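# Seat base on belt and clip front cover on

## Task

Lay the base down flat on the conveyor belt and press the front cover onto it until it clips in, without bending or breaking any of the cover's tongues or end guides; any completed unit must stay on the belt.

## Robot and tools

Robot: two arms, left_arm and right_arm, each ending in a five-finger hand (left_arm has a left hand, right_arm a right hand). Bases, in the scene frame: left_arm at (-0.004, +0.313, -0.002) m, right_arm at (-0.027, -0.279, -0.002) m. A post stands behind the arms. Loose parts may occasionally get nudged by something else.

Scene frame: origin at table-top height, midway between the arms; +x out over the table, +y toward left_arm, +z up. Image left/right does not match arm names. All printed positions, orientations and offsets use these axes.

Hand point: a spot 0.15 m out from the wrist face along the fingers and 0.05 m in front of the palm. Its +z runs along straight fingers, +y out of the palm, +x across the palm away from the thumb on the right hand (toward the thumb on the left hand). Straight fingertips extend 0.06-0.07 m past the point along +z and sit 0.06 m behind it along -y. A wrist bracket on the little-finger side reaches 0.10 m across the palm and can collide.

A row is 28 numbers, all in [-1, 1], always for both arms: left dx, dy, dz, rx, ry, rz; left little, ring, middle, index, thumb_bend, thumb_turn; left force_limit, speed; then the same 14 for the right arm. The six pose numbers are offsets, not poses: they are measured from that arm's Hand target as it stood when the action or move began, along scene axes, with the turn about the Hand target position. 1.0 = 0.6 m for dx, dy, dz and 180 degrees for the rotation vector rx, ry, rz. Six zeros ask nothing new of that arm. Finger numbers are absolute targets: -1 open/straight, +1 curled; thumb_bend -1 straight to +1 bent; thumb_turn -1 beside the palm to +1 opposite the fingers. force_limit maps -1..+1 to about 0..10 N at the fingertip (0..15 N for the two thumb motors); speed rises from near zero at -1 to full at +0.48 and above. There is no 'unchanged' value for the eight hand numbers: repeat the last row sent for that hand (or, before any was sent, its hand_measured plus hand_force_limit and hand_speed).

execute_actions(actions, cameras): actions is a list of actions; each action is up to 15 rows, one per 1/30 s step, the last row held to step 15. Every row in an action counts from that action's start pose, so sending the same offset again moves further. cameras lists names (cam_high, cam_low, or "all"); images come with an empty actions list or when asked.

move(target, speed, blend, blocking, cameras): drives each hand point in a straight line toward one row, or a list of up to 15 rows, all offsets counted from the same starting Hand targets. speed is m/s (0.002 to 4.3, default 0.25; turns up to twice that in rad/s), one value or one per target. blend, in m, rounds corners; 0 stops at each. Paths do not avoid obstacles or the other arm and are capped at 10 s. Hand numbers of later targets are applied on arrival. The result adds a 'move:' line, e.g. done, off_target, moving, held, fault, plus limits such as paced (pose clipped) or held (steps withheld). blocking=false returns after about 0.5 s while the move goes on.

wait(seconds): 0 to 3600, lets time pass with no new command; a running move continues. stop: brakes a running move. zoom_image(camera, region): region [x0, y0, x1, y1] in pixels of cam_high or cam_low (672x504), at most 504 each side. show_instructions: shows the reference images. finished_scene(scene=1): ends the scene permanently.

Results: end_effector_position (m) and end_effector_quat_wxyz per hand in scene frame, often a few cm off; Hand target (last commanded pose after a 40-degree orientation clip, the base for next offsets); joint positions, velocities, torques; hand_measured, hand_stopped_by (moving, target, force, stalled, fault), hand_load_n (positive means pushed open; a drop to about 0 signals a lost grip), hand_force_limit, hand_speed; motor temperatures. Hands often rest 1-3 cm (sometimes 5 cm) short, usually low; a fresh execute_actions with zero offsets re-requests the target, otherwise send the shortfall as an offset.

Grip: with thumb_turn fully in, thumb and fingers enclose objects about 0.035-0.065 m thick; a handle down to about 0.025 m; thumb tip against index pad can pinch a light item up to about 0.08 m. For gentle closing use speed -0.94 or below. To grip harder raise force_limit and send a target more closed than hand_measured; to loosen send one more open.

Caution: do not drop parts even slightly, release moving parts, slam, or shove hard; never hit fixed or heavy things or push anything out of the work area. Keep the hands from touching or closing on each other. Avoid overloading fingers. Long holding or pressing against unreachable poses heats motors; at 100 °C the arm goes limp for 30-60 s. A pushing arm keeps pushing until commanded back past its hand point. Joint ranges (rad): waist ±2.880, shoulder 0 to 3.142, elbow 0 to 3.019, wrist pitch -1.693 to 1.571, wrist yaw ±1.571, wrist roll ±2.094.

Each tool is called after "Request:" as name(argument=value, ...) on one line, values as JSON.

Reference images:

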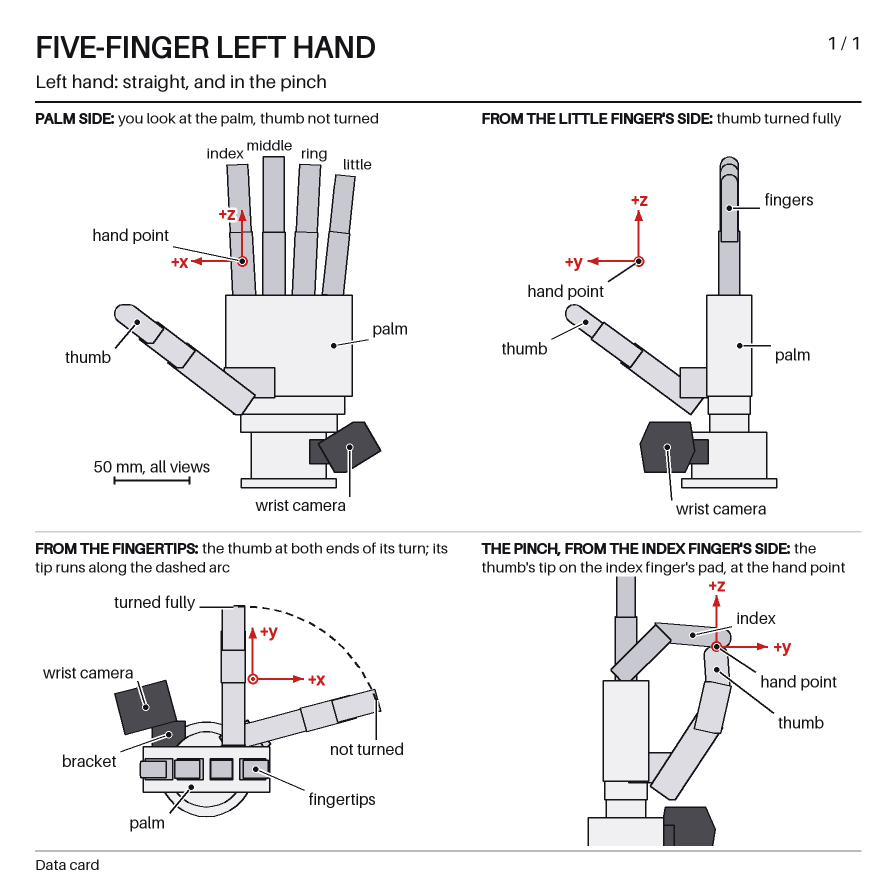

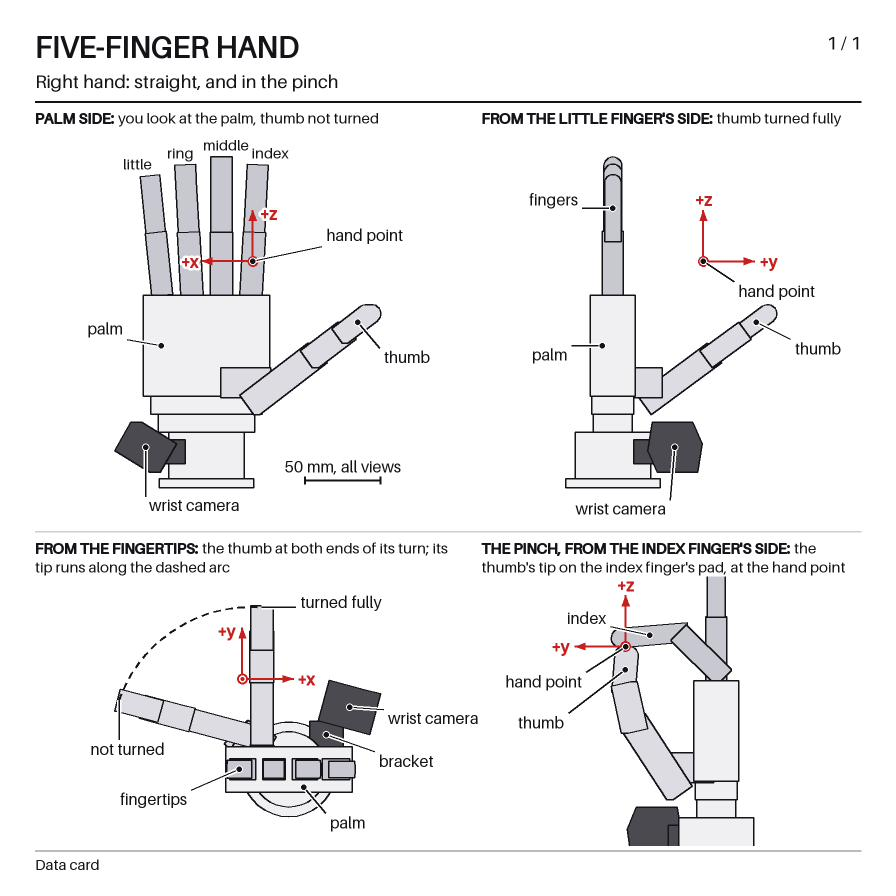

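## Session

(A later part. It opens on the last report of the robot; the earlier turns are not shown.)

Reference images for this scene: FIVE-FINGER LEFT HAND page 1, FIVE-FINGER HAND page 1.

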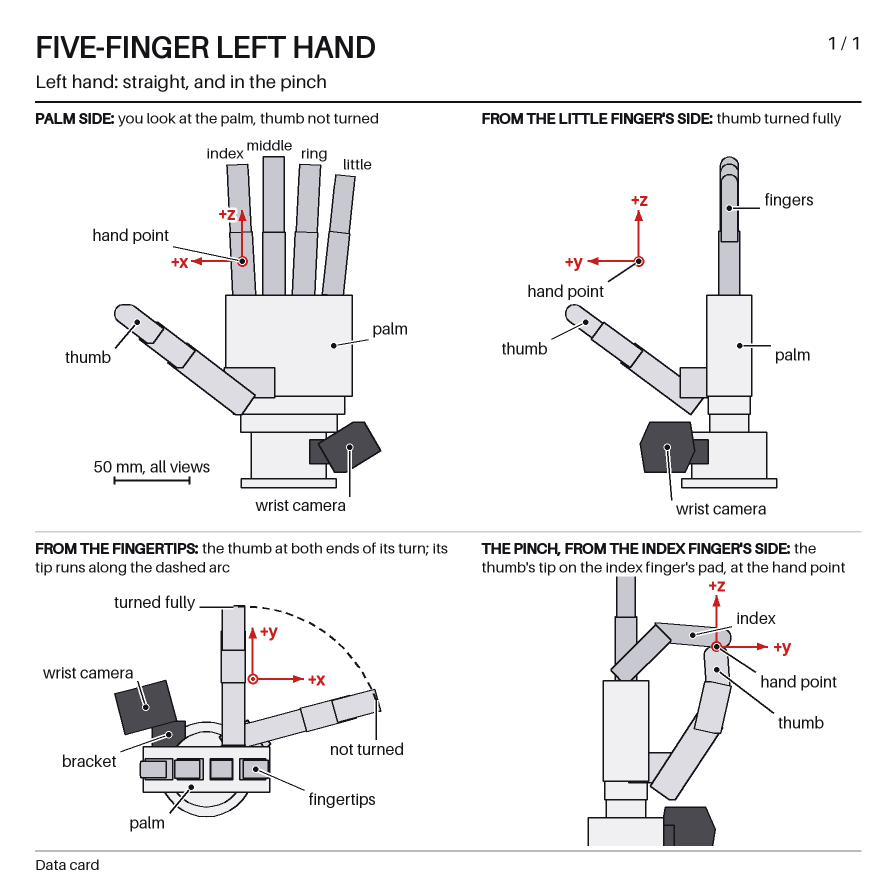

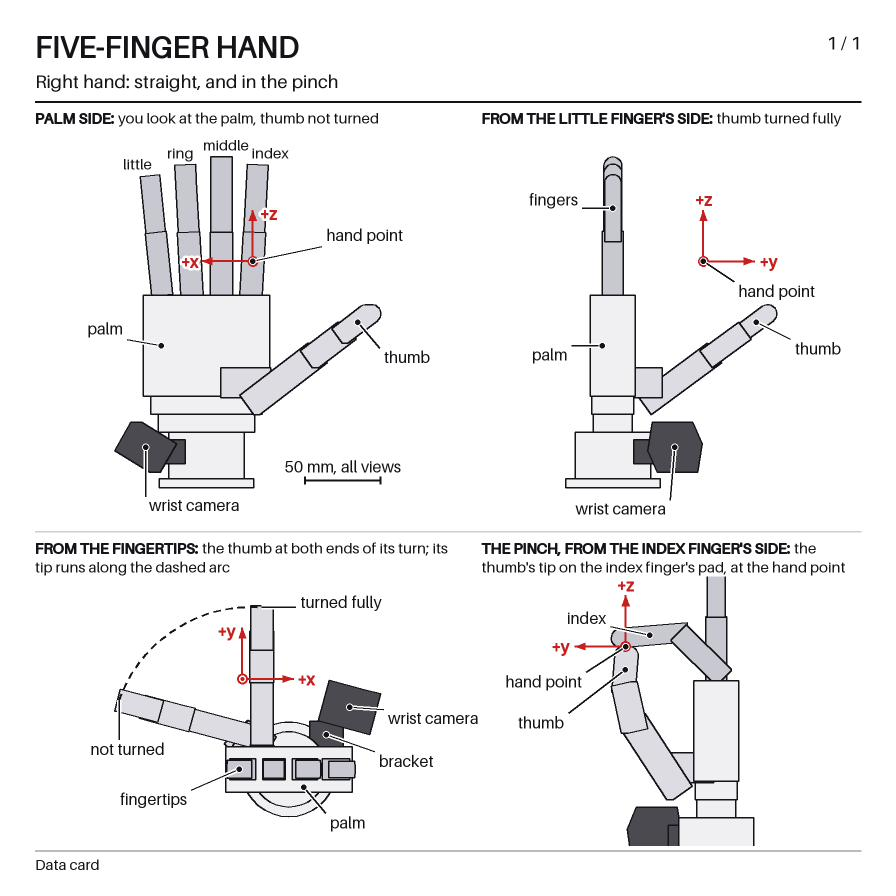

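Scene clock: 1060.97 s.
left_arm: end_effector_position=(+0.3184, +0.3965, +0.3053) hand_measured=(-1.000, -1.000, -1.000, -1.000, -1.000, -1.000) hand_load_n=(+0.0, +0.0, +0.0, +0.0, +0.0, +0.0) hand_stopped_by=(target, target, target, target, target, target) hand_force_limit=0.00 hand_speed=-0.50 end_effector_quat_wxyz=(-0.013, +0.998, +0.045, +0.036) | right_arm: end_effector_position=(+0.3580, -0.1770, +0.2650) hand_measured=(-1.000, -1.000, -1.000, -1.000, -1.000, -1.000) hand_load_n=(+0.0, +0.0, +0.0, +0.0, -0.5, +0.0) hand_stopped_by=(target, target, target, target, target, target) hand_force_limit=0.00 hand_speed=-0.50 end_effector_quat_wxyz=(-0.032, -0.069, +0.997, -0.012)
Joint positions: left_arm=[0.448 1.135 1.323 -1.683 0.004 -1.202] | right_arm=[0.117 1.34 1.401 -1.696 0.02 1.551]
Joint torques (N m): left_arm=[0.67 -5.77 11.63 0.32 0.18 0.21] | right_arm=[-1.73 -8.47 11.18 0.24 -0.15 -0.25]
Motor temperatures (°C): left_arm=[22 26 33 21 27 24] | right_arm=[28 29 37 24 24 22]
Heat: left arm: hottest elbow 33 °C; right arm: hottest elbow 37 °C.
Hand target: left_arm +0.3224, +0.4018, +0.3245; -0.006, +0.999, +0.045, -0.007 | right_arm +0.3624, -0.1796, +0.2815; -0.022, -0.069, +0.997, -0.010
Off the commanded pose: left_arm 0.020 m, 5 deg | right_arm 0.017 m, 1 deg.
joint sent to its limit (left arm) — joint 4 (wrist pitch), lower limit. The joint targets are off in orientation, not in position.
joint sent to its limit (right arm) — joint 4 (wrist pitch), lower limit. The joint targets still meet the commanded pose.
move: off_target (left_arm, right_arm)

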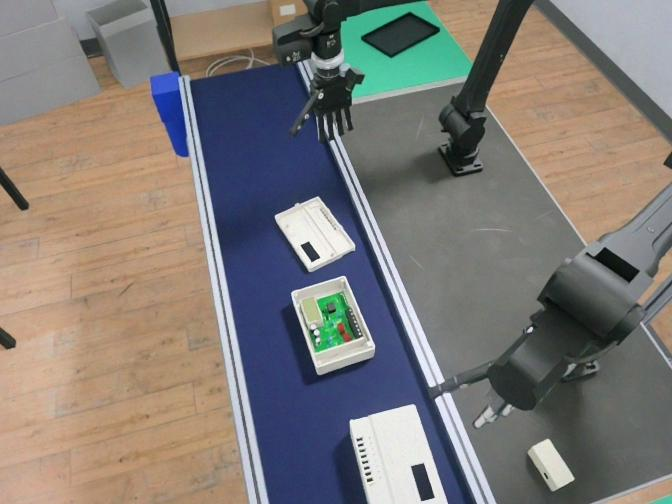

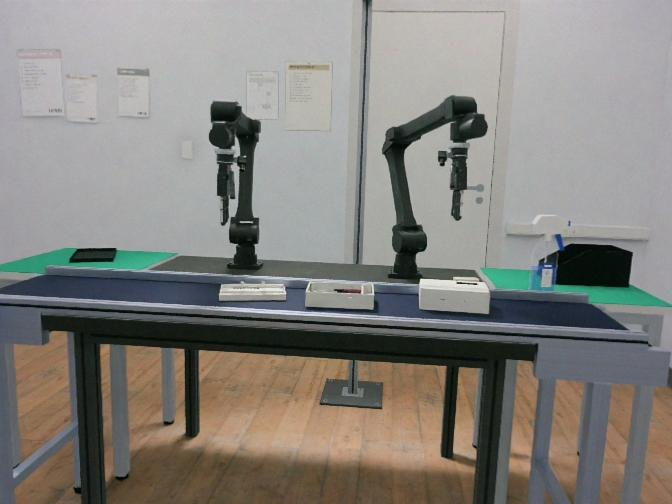

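Request:
move(target=[0,0,0,0,0,0,-1,-1,-1,-1,-1,-1,0,-0.5,0.222,0.0725,-0.2025,0,0,0,0.4,0.4,0.4,-1,-1,-1,0,-0.5], speed=0.15, cameras=["all"])

Request:
zoom_image(camera="cam_high", region=[230, 130, 390, 290])

Request:
zoom_image(camera="cam_low", region=[180, 200, 340, 320])

Scene clock: 1113.97 s.
left_arm: end_effector_position=(+0.3183, +0.3964, +0.3053) hand_measured=(-1.000, -1.000, -1.000, -1.000, -1.000, -1.000) hand_load_n=(+0.0, +0.0, +0.0, +0.0, -0.5, +0.0) hand_stopped_by=(target, target, target, target, target, target) hand_force_limit=0.00 hand_speed=-0.50 end_effector_quat_wxyz=(-0.013, +0.998, +0.045, +0.036) | right_arm: end_effector_position=(+0.4760, -0.1458, +0.1400) hand_measured=(+0.400, +0.400, +0.400, -1.000, -1.000, -1.000) hand_load_n=(+0.0, +0.0, +0.0, +0.0, -0.5, +0.0) hand_stopped_by=(target, target, target, target, target, target) hand_force_limit=0.00 hand_speed=-0.50 end_effector_quat_wxyz=(-0.050, -0.069, +0.996, -0.013)
Joint positions: left_arm=[0.448 1.135 1.323 -1.683 0.004 -1.201] | right_arm=[0.151 1.709 1.489 -1.454 0.018 1.585]
Joint torques (N m): left_arm=[0.73 -5.77 11.63 0.34 0.18 0.21] | right_arm=[0.03 -12.16 12.74 0.65 -0.13 -0.07]
Heat: left arm: hottest elbow 35 °C; right arm: hottest elbow 38 °C.
Hand target: left_arm +0.3224, +0.4018, +0.3245; -0.006, +0.999, +0.045, -0.007 | right_arm +0.4955, -0.1359, +0.1599; -0.022, -0.069, +0.997, -0.010
Off the commanded pose: left_arm 0.020 m, 5 deg | right_arm 0.030 m, 3 deg.
joint sent to its limit (left arm) — joint 4 (wrist pitch), lower limit. The joint targets are off in orientation, not in position.
move: off_target (right_arm)

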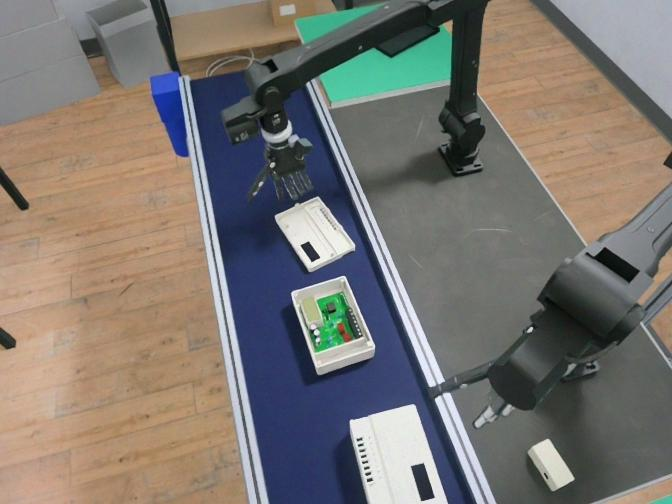

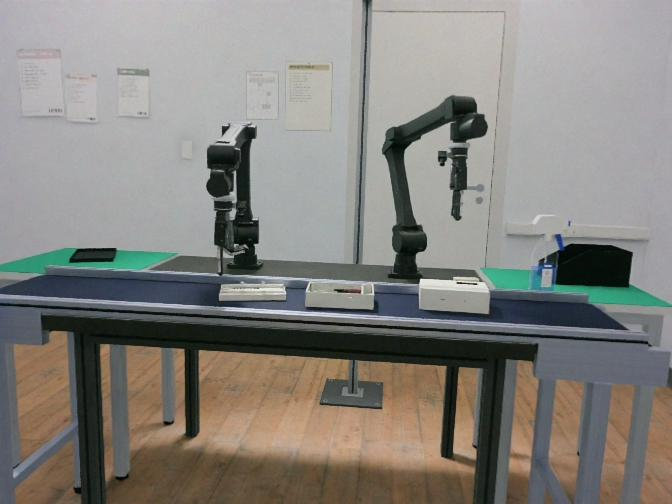

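Scaled by 3.150 from the camera's image (finer frame: 960x720).

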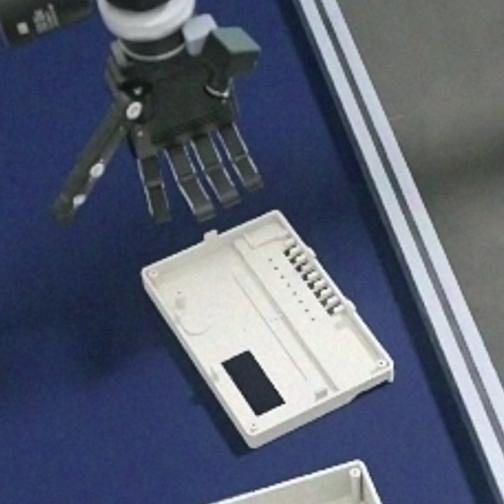

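Scaled by 3.150 from the camera's image (finer frame: 960x720).

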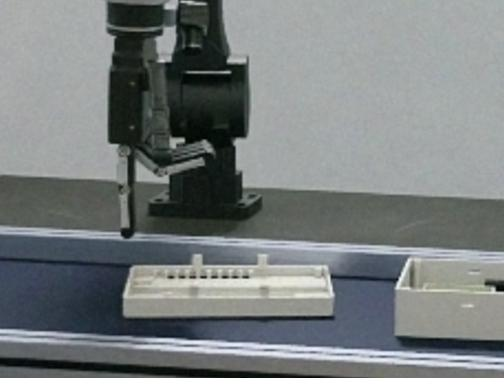

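Request:
move(target=[0,0,0,0,0,0,-1,-1,-1,-1,-1,-1,0,-0.5,0.01,0.025,-0.065,0,0,0,0.4,0.4,0.4,-1,-1,-1,0,-0.5], speed=0.1, cameras=["all"])

Request:
zoom_image(camera="cam_high", region=[250, 150, 370, 290])

Request:
zoom_image(camera="cam_low", region=[200, 230, 320, 320])

Scene clock: 1131.70 s.
left_arm: end_effector_position=(+0.3183, +0.3964, +0.3053) hand_measured=(-1.000, -1.000, -1.000, -1.000, -1.000, -1.000) hand_load_n=(+0.0, +0.0, +0.0, +0.0, +0.0, +0.0) hand_stopped_by=(target, target, target, target, target, target) hand_force_limit=0.00 hand_speed=-0.50 end_effector_quat_wxyz=(-0.013, +0.998, +0.045, +0.036) | right_arm: end_effector_position=(+0.4968, -0.1277, +0.1181) hand_measured=(+0.400, +0.400, +0.400, -1.000, -1.000, -1.000) hand_load_n=(+0.0, +0.5, +0.0, +0.0, +0.0, +0.0) hand_stopped_by=(target, target, target, target, target, target) hand_force_limit=0.00 hand_speed=-0.50 end_effector_quat_wxyz=(-0.029, -0.070, +0.997, -0.012)
Joint positions: left_arm=[0.448 1.135 1.323 -1.683 0.004 -1.201] | right_arm=[0.18 1.753 1.489 -1.367 0.017 1.611]
Joint torques (N m): left_arm=[0.67 -5.77 11.64 0.32 0.18 0.21] | right_arm=[0.09 -12.34 9.17 0.79 -0.16 -0.07]
Heat: left arm: hottest elbow 35 °C; right arm: hottest elbow 41 °C.
Hand target: left_arm +0.3224, +0.4018, +0.3245; -0.006, +0.999, +0.045, -0.007 | right_arm +0.5015, -0.1210, +0.1209; -0.022, -0.069, +0.997, -0.010
Off the commanded pose: left_arm 0.020 m, 5 deg | right_arm 0.009 m, 1 deg.
joint sent to its limit (left arm) — joint 4 (wrist pitch), lower limit. The joint targets are off in orientation, not in position.
move: done

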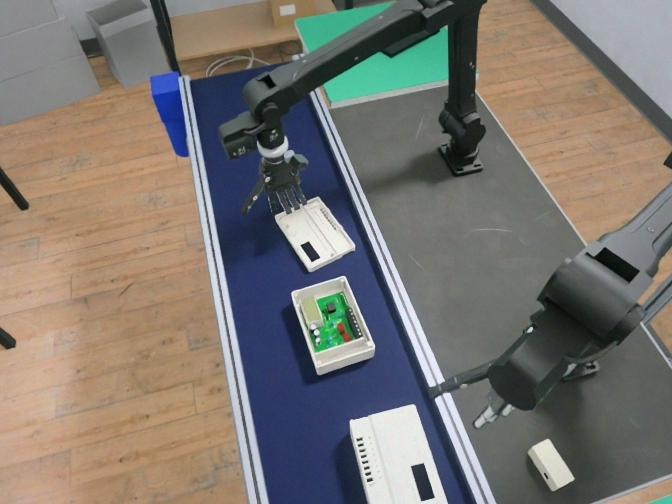

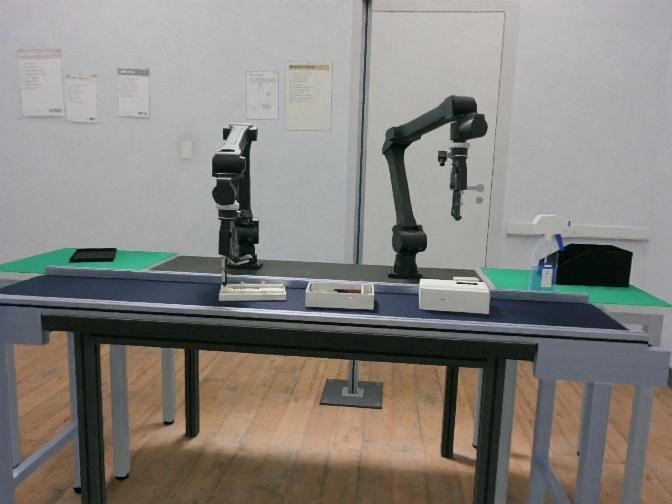

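Scaled by 3.600 from the camera's image (finer frame: 960x720).

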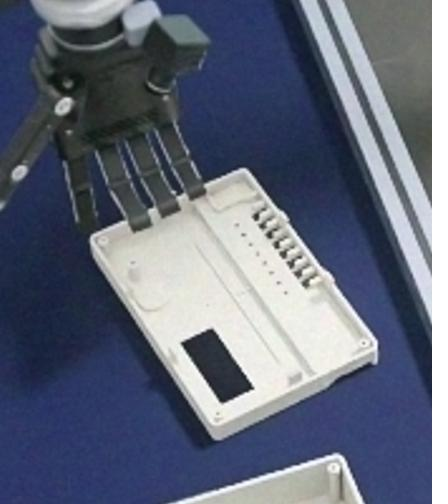

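Scaled by 4.200 from the camera's image (finer frame: 960x720).

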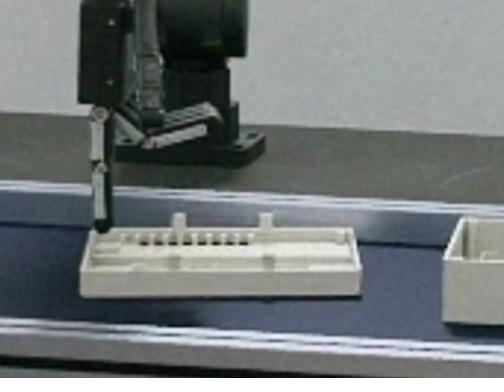

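Request:
move(target=[[0,0,0,0,0,0,-1,-1,-1,-1,-1,-1,0,-0.5,-0.033,-0.005,0,0,0,0,0.4,0.4,0.4,-1,-1,-1,0,-0.5],[0,0,0,0,0,0,-1,-1,-1,-1,-1,-1,0,-0.5,-0.033,-0.005,-0.06,0,0,0,0.4,0.4,0.4,-1,-1,-1,0,-0.5]], speed=0.05, cameras=["all"])

Request:
zoom_image(camera="cam_high", region=[250, 150, 370, 290])

Request:
zoom_image(camera="cam_low", region=[200, 230, 320, 320])

Scene clock: 1154.30 s.
left_arm: end_effector_position=(+0.3183, +0.3964, +0.3053) hand_measured=(-1.000, -1.000, -1.000, -1.000, -1.000, -1.000) hand_load_n=(+0.0, +0.0, +0.0, +0.0, +0.0, +0.0) hand_stopped_by=(target, target, target, target, target, target) hand_force_limit=0.00 hand_speed=-0.50 end_effector_quat_wxyz=(-0.013, +0.998, +0.045, +0.036) | right_arm: end_effector_position=(+0.4817, -0.1305, +0.0886) hand_measured=(+0.400, +0.400, +0.400, -1.000, -1.000, -1.000) hand_load_n=(+0.0, +0.0, +0.0, +0.0, +0.0, +0.0) hand_stopped_by=(target, target, target, target, target, target) hand_force_limit=0.00 hand_speed=-0.50 end_effector_quat_wxyz=(-0.021, -0.069, +0.997, -0.011)
Joint positions: left_arm=[0.448 1.135 1.323 -1.683 0.004 -1.201] | right_arm=[0.18 1.728 1.373 -1.261 0.017 1.613]
Joint torques (N m): left_arm=[0.73 -5.77 11.63 0.32 0.18 0.21] | right_arm=[-0.32 -11.58 7.99 0.91 -0.13 -0.07]
Heat: left arm: hottest elbow 36 °C; right arm: hottest elbow 40 °C.
Hand target: left_arm +0.3224, +0.4018, +0.3245; -0.006, +0.999, +0.045, -0.007 | right_arm +0.4817, -0.1241, +0.0849; -0.022, -0.069, +0.997, -0.010
Off the commanded pose: left_arm 0.020 m, 5 deg | right_arm 0.007 m, 0 deg.
joint sent to its limit (left arm) — joint 4 (wrist pitch), lower limit. The joint targets are off in orientation, not in position.
move: done

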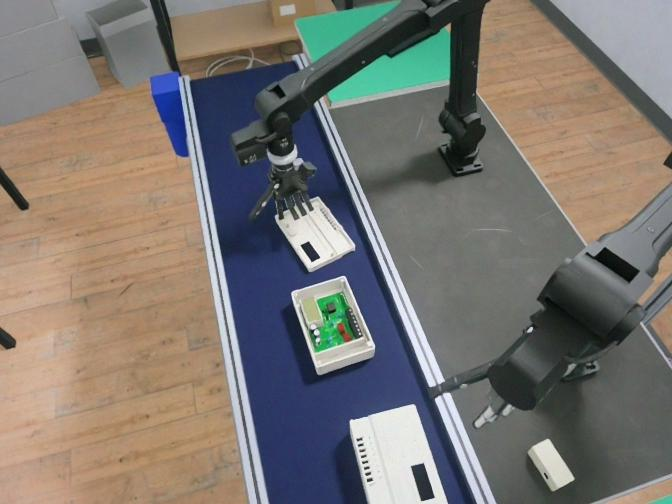

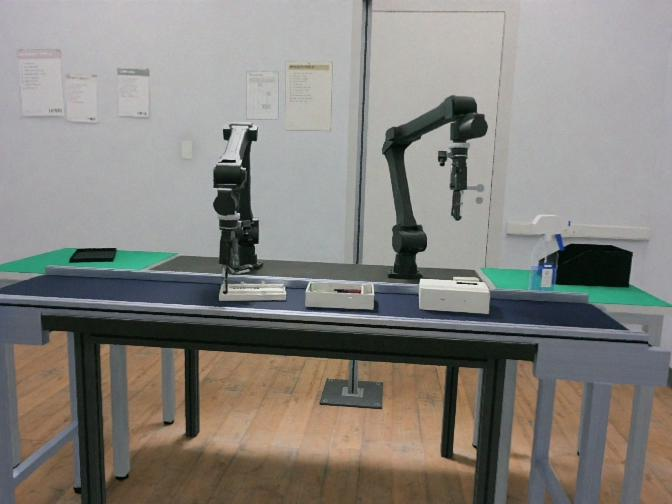

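Scaled by 3.600 from the camera's image (finer frame: 960x720).

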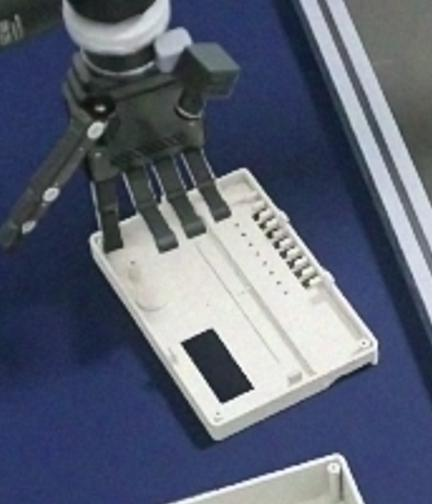

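Scaled by 4.200 from the camera's image (finer frame: 960x720).

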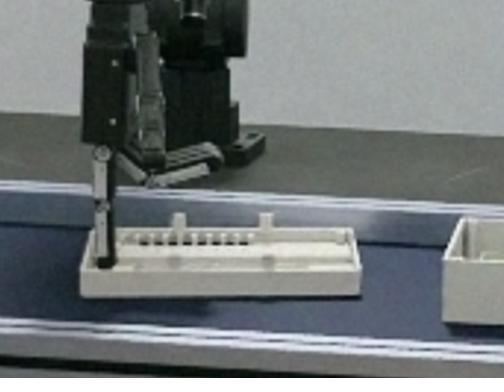

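Request:
move(target=[[0,0,0,0,0,0,-1,-1,-1,-1,-1,-1,0,-0.5,-0.017,0.01,0,0,0,0,0.4,0.4,0.4,-1,-1,-1,0,-0.5],[0,0,0,0,0,0,-1,-1,-1,-1,-1,-1,0,-0.5,-0.017,0.01,-0.02,0,0,0,0.4,0.4,0.4,-1,-1,-1,0,-0.5]], speed=0.05, cameras=["all"])

Request:
zoom_image(camera="cam_high", region=[250, 150, 370, 290])

Request:
zoom_image(camera="cam_low", region=[200, 230, 320, 320])

Scene clock: 1176.23 s.
left_arm: end_effector_position=(+0.3183, +0.3964, +0.3053) hand_measured=(-1.000, -1.000, -1.000, -1.000, -1.000, -1.000) hand_load_n=(+0.0, +0.0, +0.5, +0.0, +0.5, +0.0) hand_stopped_by=(target, target, target, target, target, target) hand_force_limit=0.00 hand_speed=-0.50 end_effector_quat_wxyz=(-0.013, +0.998, +0.045, +0.036) | right_arm: end_effector_position=(+0.4728, -0.1239, +0.0744) hand_measured=(+0.400, +0.400, +0.400, -1.000, -1.000, -1.000) hand_load_n=(+0.0, +0.0, +0.0, +0.0, +0.0, +0.0) hand_stopped_by=(target, target, target, target, target, target) hand_force_limit=0.00 hand_speed=-0.50 end_effector_quat_wxyz=(-0.025, -0.069, +0.997, -0.012)
Joint positions: left_arm=[0.448 1.135 1.323 -1.683 0.004 -1.201] | right_arm=[0.196 1.728 1.333 -1.228 0.017 1.629]
Joint torques (N m): left_arm=[0.67 -5.77 11.62 0.34 0.18 0.21] | right_arm=[-0.38 -12.16 7.49 0.99 -0.16 -0.03]
Heat: left arm: hottest elbow 36 °C; right arm: hottest elbow 38 °C.
Hand target: left_arm +0.3224, +0.4018, +0.3245; -0.006, +0.999, +0.045, -0.007 | right_arm +0.4716, -0.1180, +0.0730; -0.021, -0.069, +0.997, -0.010
Off the commanded pose: left_arm 0.020 m, 5 deg | right_arm 0.006 m, 0 deg.
joint sent to its limit (left arm) — joint 4 (wrist pitch), lower limit. The joint targets are off in orientation, not in position.
move: done

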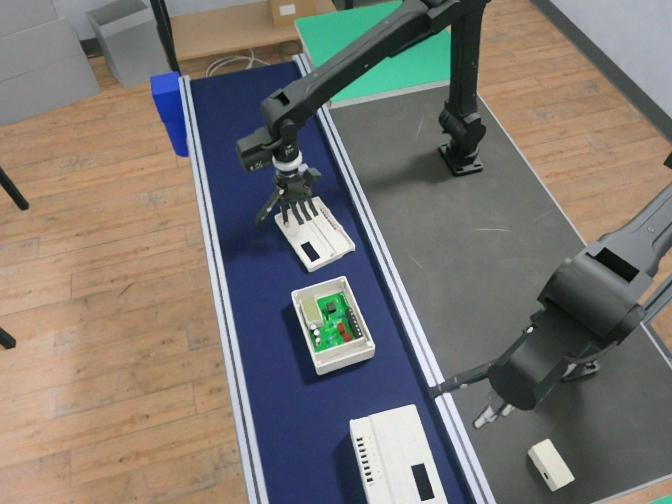

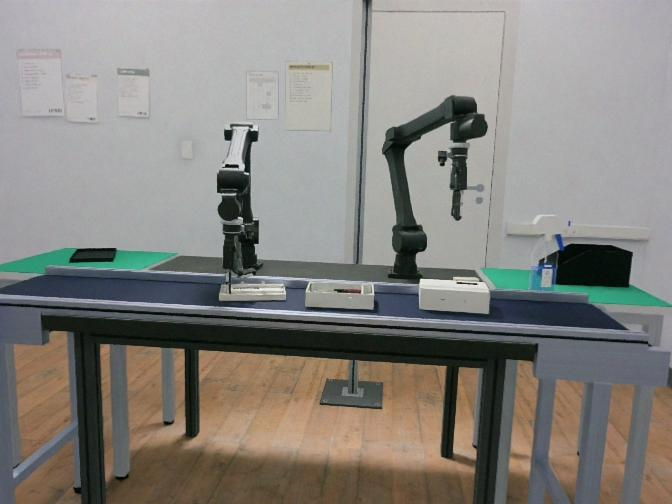

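Scaled by 3.600 from the camera's image (finer frame: 960x720).

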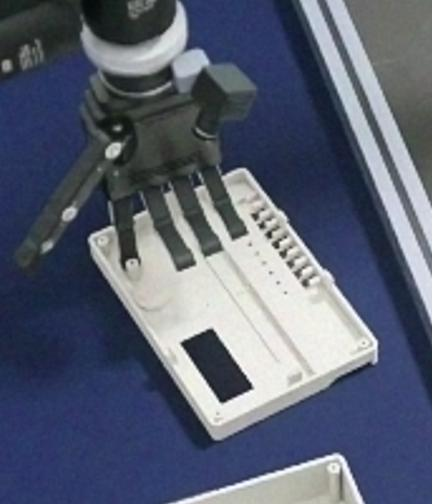

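Scaled by 4.200 from the camera's image (finer frame: 960x720).

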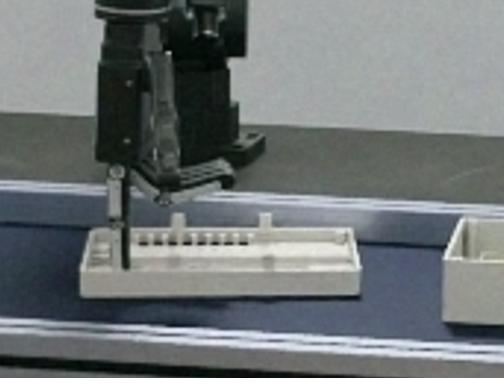

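Request:
move(target=[[0,0,0,0,0,0,-1,-1,-1,-1,-1,-1,0,-0.5,0.02,0,0.006,0,0,0,0.9,0.9,0.9,-1,-1,-1,0,-0.5],[0,0,0,0,0,0,-1,-1,-1,-1,-1,-1,0,-0.5,0.057,0.053,0.006,0,0,0,0.9,0.9,0.9,-1,-1,-1,0,-0.5]], speed=0.05, blend=0.01, cameras=["all"])

Request:
zoom_image(camera="cam_high", region=[250, 150, 370, 290])

Request:
zoom_image(camera="cam_low", region=[200, 230, 320, 320])

Scene clock: 1225.00 s.
left_arm: end_effector_position=(+0.3183, +0.3964, +0.3053) hand_measured=(-1.000, -1.000, -1.000, -1.000, -1.000, -1.000) hand_load_n=(+0.0, +0.0, +0.0, +0.0, +0.0, +0.0) hand_stopped_by=(target, target, target, target, target, target) hand_force_limit=0.00 hand_speed=-0.50 end_effector_quat_wxyz=(-0.013, +0.998, +0.045, +0.036) | right_arm: end_effector_position=(+0.4944, -0.0985, +0.0745) hand_measured=(+0.900, +0.900, +0.900, -1.000, -1.000, -1.000) hand_load_n=(+0.0, +0.0, +0.5, +0.0, +0.0, +0.0) hand_stopped_by=(target, target, target, target, target, target) hand_force_limit=0.00 hand_speed=-0.50 end_effector_quat_wxyz=(-0.027, -0.067, +0.997, -0.013)
Joint positions: left_arm=[0.448 1.135 1.323 -1.683 0.004 -1.201] | right_arm=[0.237 1.793 1.425 -1.259 0.016 1.675]
Joint torques (N m): left_arm=[0.67 -5.71 11.63 0.32 0.18 0.21] | right_arm=[0.09 -11.46 11.38 0.42 -0.2 -0.09]
Heat: left arm: hottest elbow 37 °C; right arm: hottest elbow 36 °C.
Hand target: left_arm +0.3224, +0.4018, +0.3245; -0.006, +0.999, +0.045, -0.007 | right_arm +0.5058, -0.0863, +0.0766; -0.021, -0.069, +0.997, -0.010
Off the commanded pose: left_arm 0.020 m, 5 deg | right_arm 0.017 m, 1 deg.
joint sent to its limit (left arm) — joint 4 (wrist pitch), lower limit. The joint targets are off in orientation, not in position.
move: off_target (right_arm); blend cut to 0.0063 m at target 1

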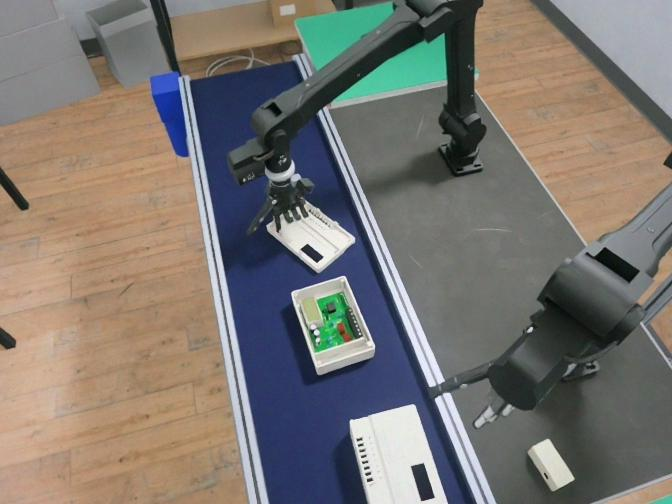

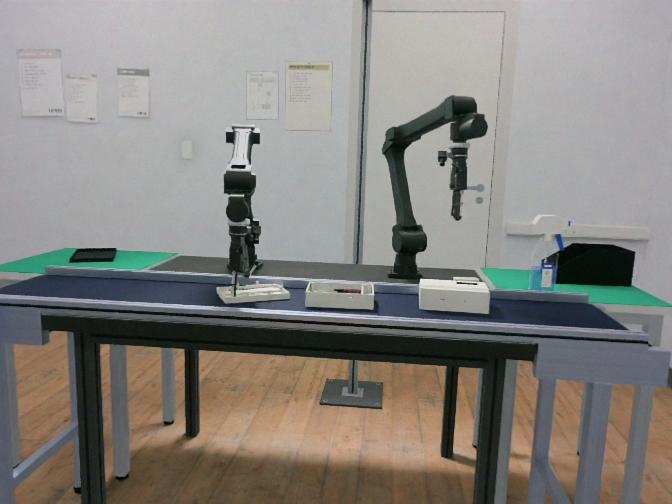

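Scaled by 3.600 from the camera's image (finer frame: 960x720).

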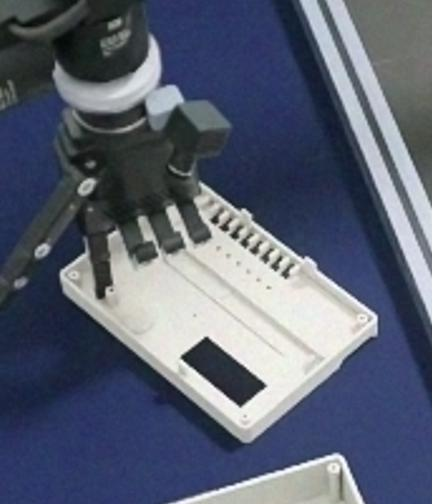

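Scaled by 4.200 from the camera's image (finer frame: 960x720).

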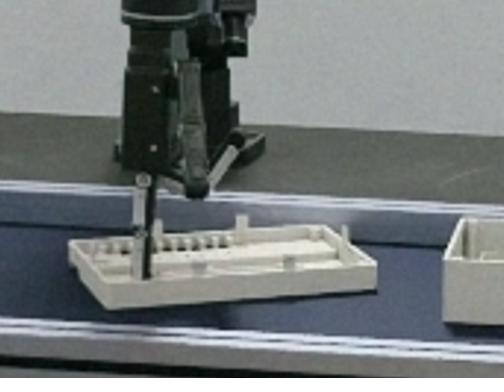

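Request:
move(target=[[0,0,0,0,0,0,-1,-1,-1,-1,-1,-1,0,-0.5,0.025,0.075,0.0,0,0,0,0.9,0.9,0.9,-1,-1,-1,0,-0.5],[0,0,0,0,0,0,-1,-1,-1,-1,-1,-1,0,-0.5,0.020,0.130,0.0,0,0,0,0.9,0.9,0.9,-1,-1,-1,0,-0.5]], speed=0.05, blend=0.01, cameras=["all"])

Request:
zoom_image(camera="cam_high", region=[250, 150, 370, 290])

Request:
zoom_image(camera="cam_low", region=[200, 230, 320, 320])

Scene clock: 1242.57 s.
left_arm: end_effector_position=(+0.3183, +0.3964, +0.3053) hand_measured=(-1.000, -1.000, -1.000, -1.000, -1.000, -1.000) hand_load_n=(+0.0, +0.0, +0.0, +0.0, +0.0, +0.0) hand_stopped_by=(target, target, target, target, target, target) hand_force_limit=0.00 hand_speed=-0.50 end_effector_quat_wxyz=(-0.013, +0.998, +0.045, +0.036) | right_arm: end_effector_position=(+0.5098, -0.0225, +0.0748) hand_measured=(+0.900, +0.900, +0.900, -1.000, -1.000, -1.000) hand_load_n=(+0.0, +0.0, +0.5, +0.0, -0.5, +0.0) hand_stopped_by=(target, target, target, target, target, target) hand_force_limit=0.00 hand_speed=-0.50 end_effector_quat_wxyz=(-0.024, -0.067, +0.997, -0.015)
Joint positions: left_arm=[0.448 1.135 1.323 -1.683 0.004 -1.201] | right_arm=[0.364 1.882 1.556 -1.3 0.014 1.802]
Joint torques (N m): left_arm=[0.67 -5.77 11.63 0.34 0.18 0.21] | right_arm=[0.38 -12.28 11.51 0.29 -0.38 -0.08]
Motor temperatures (°C): left_arm=[22 25 38 21 26 24] | right_arm=[27 27 37 24 24 22]
Heat: left arm: hottest elbow 38 °C; right arm: hottest elbow 37 °C.
Hand target: left_arm +0.3224, +0.4018, +0.3245; -0.006, +0.999, +0.045, -0.007 | right_arm +0.5176, -0.0082, +0.0765; -0.022, -0.069, +0.997, -0.010
Off the commanded pose: left_arm 0.020 m, 5 deg | right_arm 0.016 m, 1 deg.
joint sent to its limit (left arm) — joint 4 (wrist pitch), lower limit. The joint targets are off in orientation, not in position.
move: off_target (right_arm)

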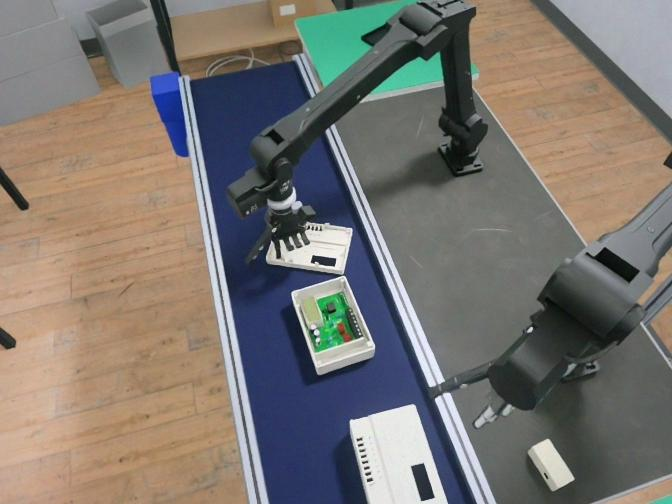

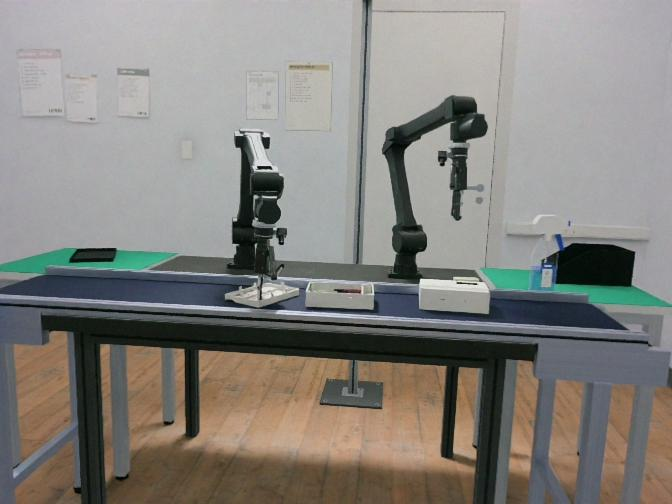

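Scaled by 3.600 from the camera's image (finer frame: 960x720).

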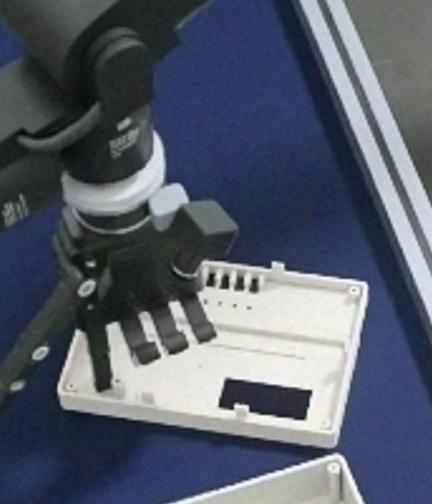

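Scaled by 4.200 from the camera's image (finer frame: 960x720).

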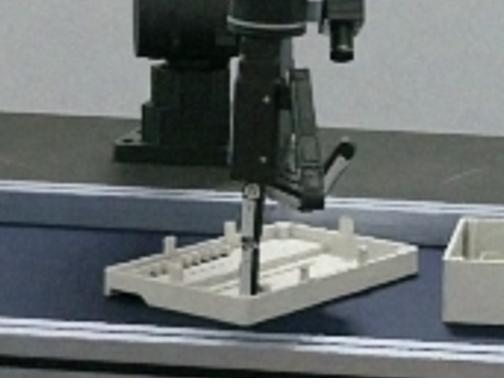

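Request:
move(target=[[0,0,0,0,0,0,-1,-1,-1,-1,-1,-1,0,-0.5,0,-0.01,0.1,0,0,0,0.9,0.9,0.9,-1,-1,-1,0,-0.5],[0,0,0,0,0,0,-1,-1,-1,-1,-1,-1,0,-0.5,-0.276,-0.026,0.1,0,0,0,0.9,0.9,0.9,-1,-1,-1,0,-0.5]], speed=0.12, blend=0.01, cameras=["all"])

Request:
zoom_image(camera="cam_high", region=[250, 170, 390, 310])

Request:
zoom_image(camera="cam_low", region=[200, 230, 320, 320])

Scene clock: 1292.73 s.
left_arm: end_effector_position=(+0.3183, +0.3964, +0.3053) hand_measured=(-1.000, -1.000, -1.000, -1.000, -1.000, -1.000) hand_load_n=(+0.0, +0.0, +0.0, +0.0, +0.0, +0.0) hand_stopped_by=(target, target, target, target, target, target) hand_force_limit=0.00 hand_speed=-0.50 end_effector_quat_wxyz=(-0.013, +0.998, +0.045, +0.036) | right_arm: end_effector_position=(+0.3535, -0.0287, +0.1310) hand_measured=(+0.900, +0.900, +0.900, -1.000, -1.000, -1.000) hand_load_n=(+0.0, +0.0, +0.0, +0.0, +0.0, +0.0) hand_stopped_by=(target, target, target, target, target, target) hand_force_limit=0.00 hand_speed=-0.50 end_effector_quat_wxyz=(-0.030, -0.070, +0.997, -0.015)
Joint positions: left_arm=[0.448 1.135 1.323 -1.683 0.004 -1.201] | right_arm=[0.482 1.483 1.192 -1.347 0.002 1.913]
Joint torques (N m): left_arm=[0.73 -5.77 11.63 0.34 0.18 0.21] | right_arm=[-0.21 -10.29 8.17 0.75 -0.13 -0.08]
Heat: left arm: hottest elbow 38 °C; right arm: hottest elbow 41 °C.
Hand target: left_arm +0.3224, +0.4018, +0.3245; -0.006, +0.999, +0.045, -0.007 | right_arm +0.3522, -0.0237, +0.1365; -0.022, -0.069, +0.997, -0.010
Off the commanded pose: left_arm 0.020 m, 5 deg | right_arm 0.008 m, 1 deg.
joint sent to its limit (left arm) — joint 4 (wrist pitch), lower limit. The joint targets are off in orientation, not in position.
move: done

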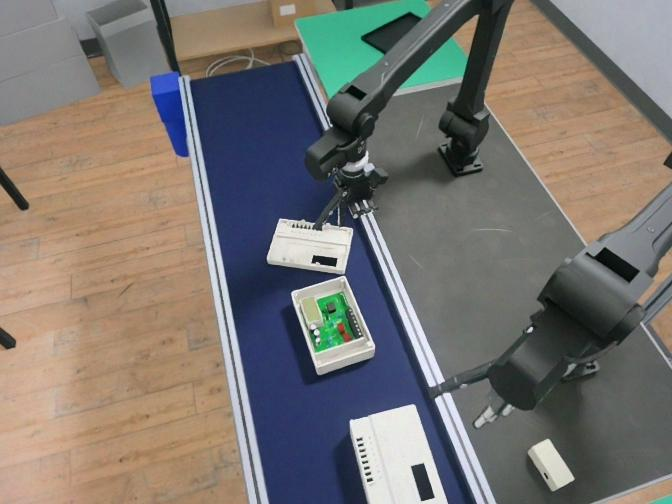

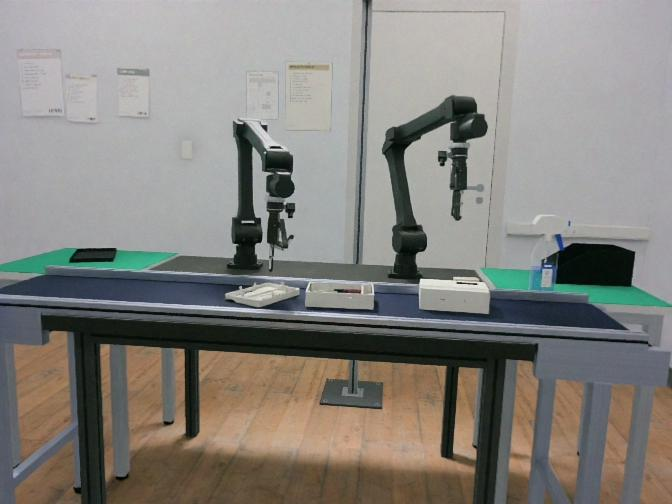

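Scaled by 3.600 from the camera's image (finer frame: 960x720).

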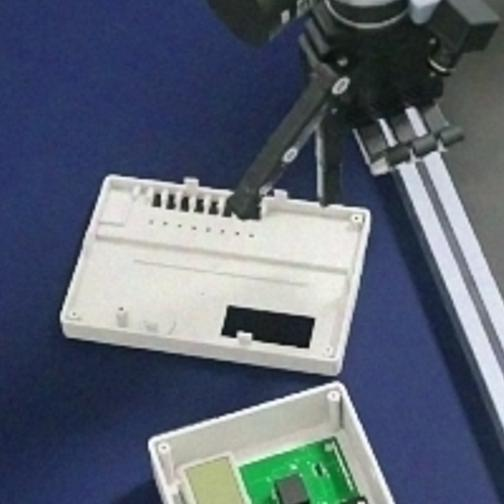

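Scaled by 4.200 from the camera's image (finer frame: 960x720).

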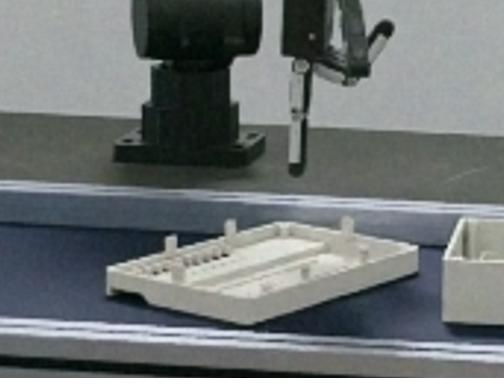

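Request:
move(target=[[0,0,0,0,0,0,-1,-1,-1,-1,-1,-1,0,-0.5,-0.02,-0.035,0,0,0,0,0.9,0.9,0.9,-1,-1,-1,0,-0.5],[0,0,0,0,0,0,-1,-1,-1,-1,-1,-1,0,-0.5,-0.02,-0.035,-0.065,0,0,0,0.9,0.9,0.9,-1,-1,-1,0,-0.5]], speed=0.08, cameras=["all"])

Request:
zoom_image(camera="cam_high", region=[250, 170, 390, 310])

Request:
zoom_image(camera="cam_low", region=[200, 230, 320, 320])

Scene clock: 1318.70 s.
left_arm: end_effector_position=(+0.3183, +0.3964, +0.3053) hand_measured=(-1.000, -1.000, -1.000, -1.000, -1.000, -1.000) hand_load_n=(+0.0, +0.0, +0.0, +0.0, +0.0, +0.0) hand_stopped_by=(target, target, target, target, target, target) hand_force_limit=0.00 hand_speed=-0.50 end_effector_quat_wxyz=(-0.013, +0.998, +0.045, +0.036) | right_arm: end_effector_position=(+0.3367, -0.0415, +0.0995) hand_measured=(+0.900, +0.900, +0.900, -1.000, -1.000, -1.000) hand_load_n=(+0.0, +0.5, +0.0, +0.0, +0.0, +0.0) hand_stopped_by=(target, target, target, target, target, target) hand_force_limit=0.00 hand_speed=-0.50 end_effector_quat_wxyz=(-0.022, -0.069, +0.997, -0.011)
Joint positions: left_arm=[0.448 1.135 1.323 -1.683 0.004 -1.201] | right_arm=[0.473 1.447 1.064 -1.238 0.002 1.905]
Joint torques (N m): left_arm=[0.73 -5.77 11.64 0.34 0.18 0.21] | right_arm=[-2.26 -8.29 8.02 0.99 -0.06 -0.3]
Heat: left arm: hottest elbow 38 °C; right arm: hottest elbow 39 °C.
Hand target: left_arm +0.3224, +0.4018, +0.3245; -0.006, +0.999, +0.045, -0.007 | right_arm +0.3401, -0.0449, +0.0976; -0.022, -0.069, +0.997, -0.010
Off the commanded pose: left_arm 0.020 m, 5 deg | right_arm 0.005 m, 0 deg.
joint sent to its limit (left arm) — joint 4 (wrist pitch), lower limit. The joint targets are off in orientation, not in position.
move: done

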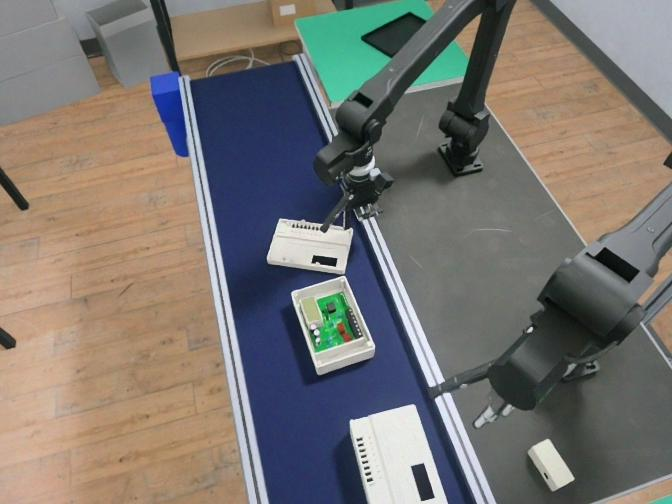

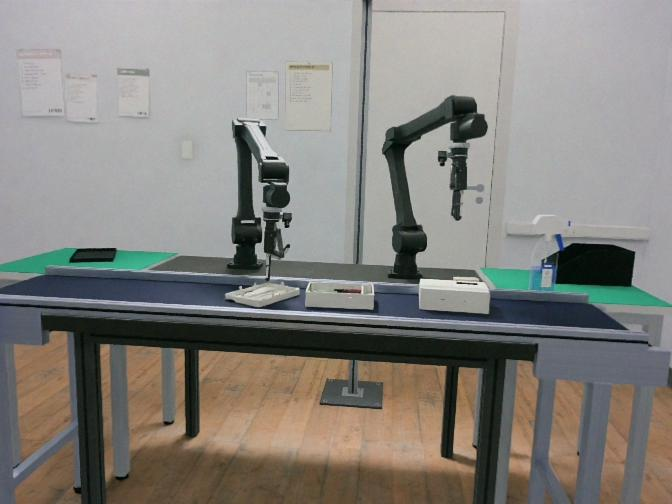

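Scaled by 3.600 from the camera's image (finer frame: 960x720).

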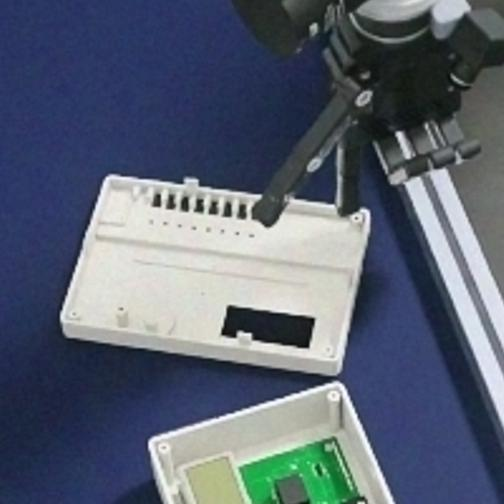

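Scaled by 4.200 from the camera's image (finer frame: 960x720).

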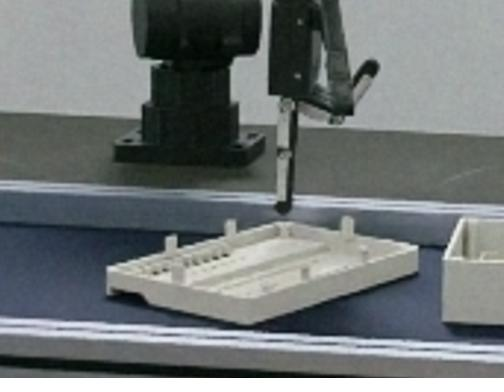

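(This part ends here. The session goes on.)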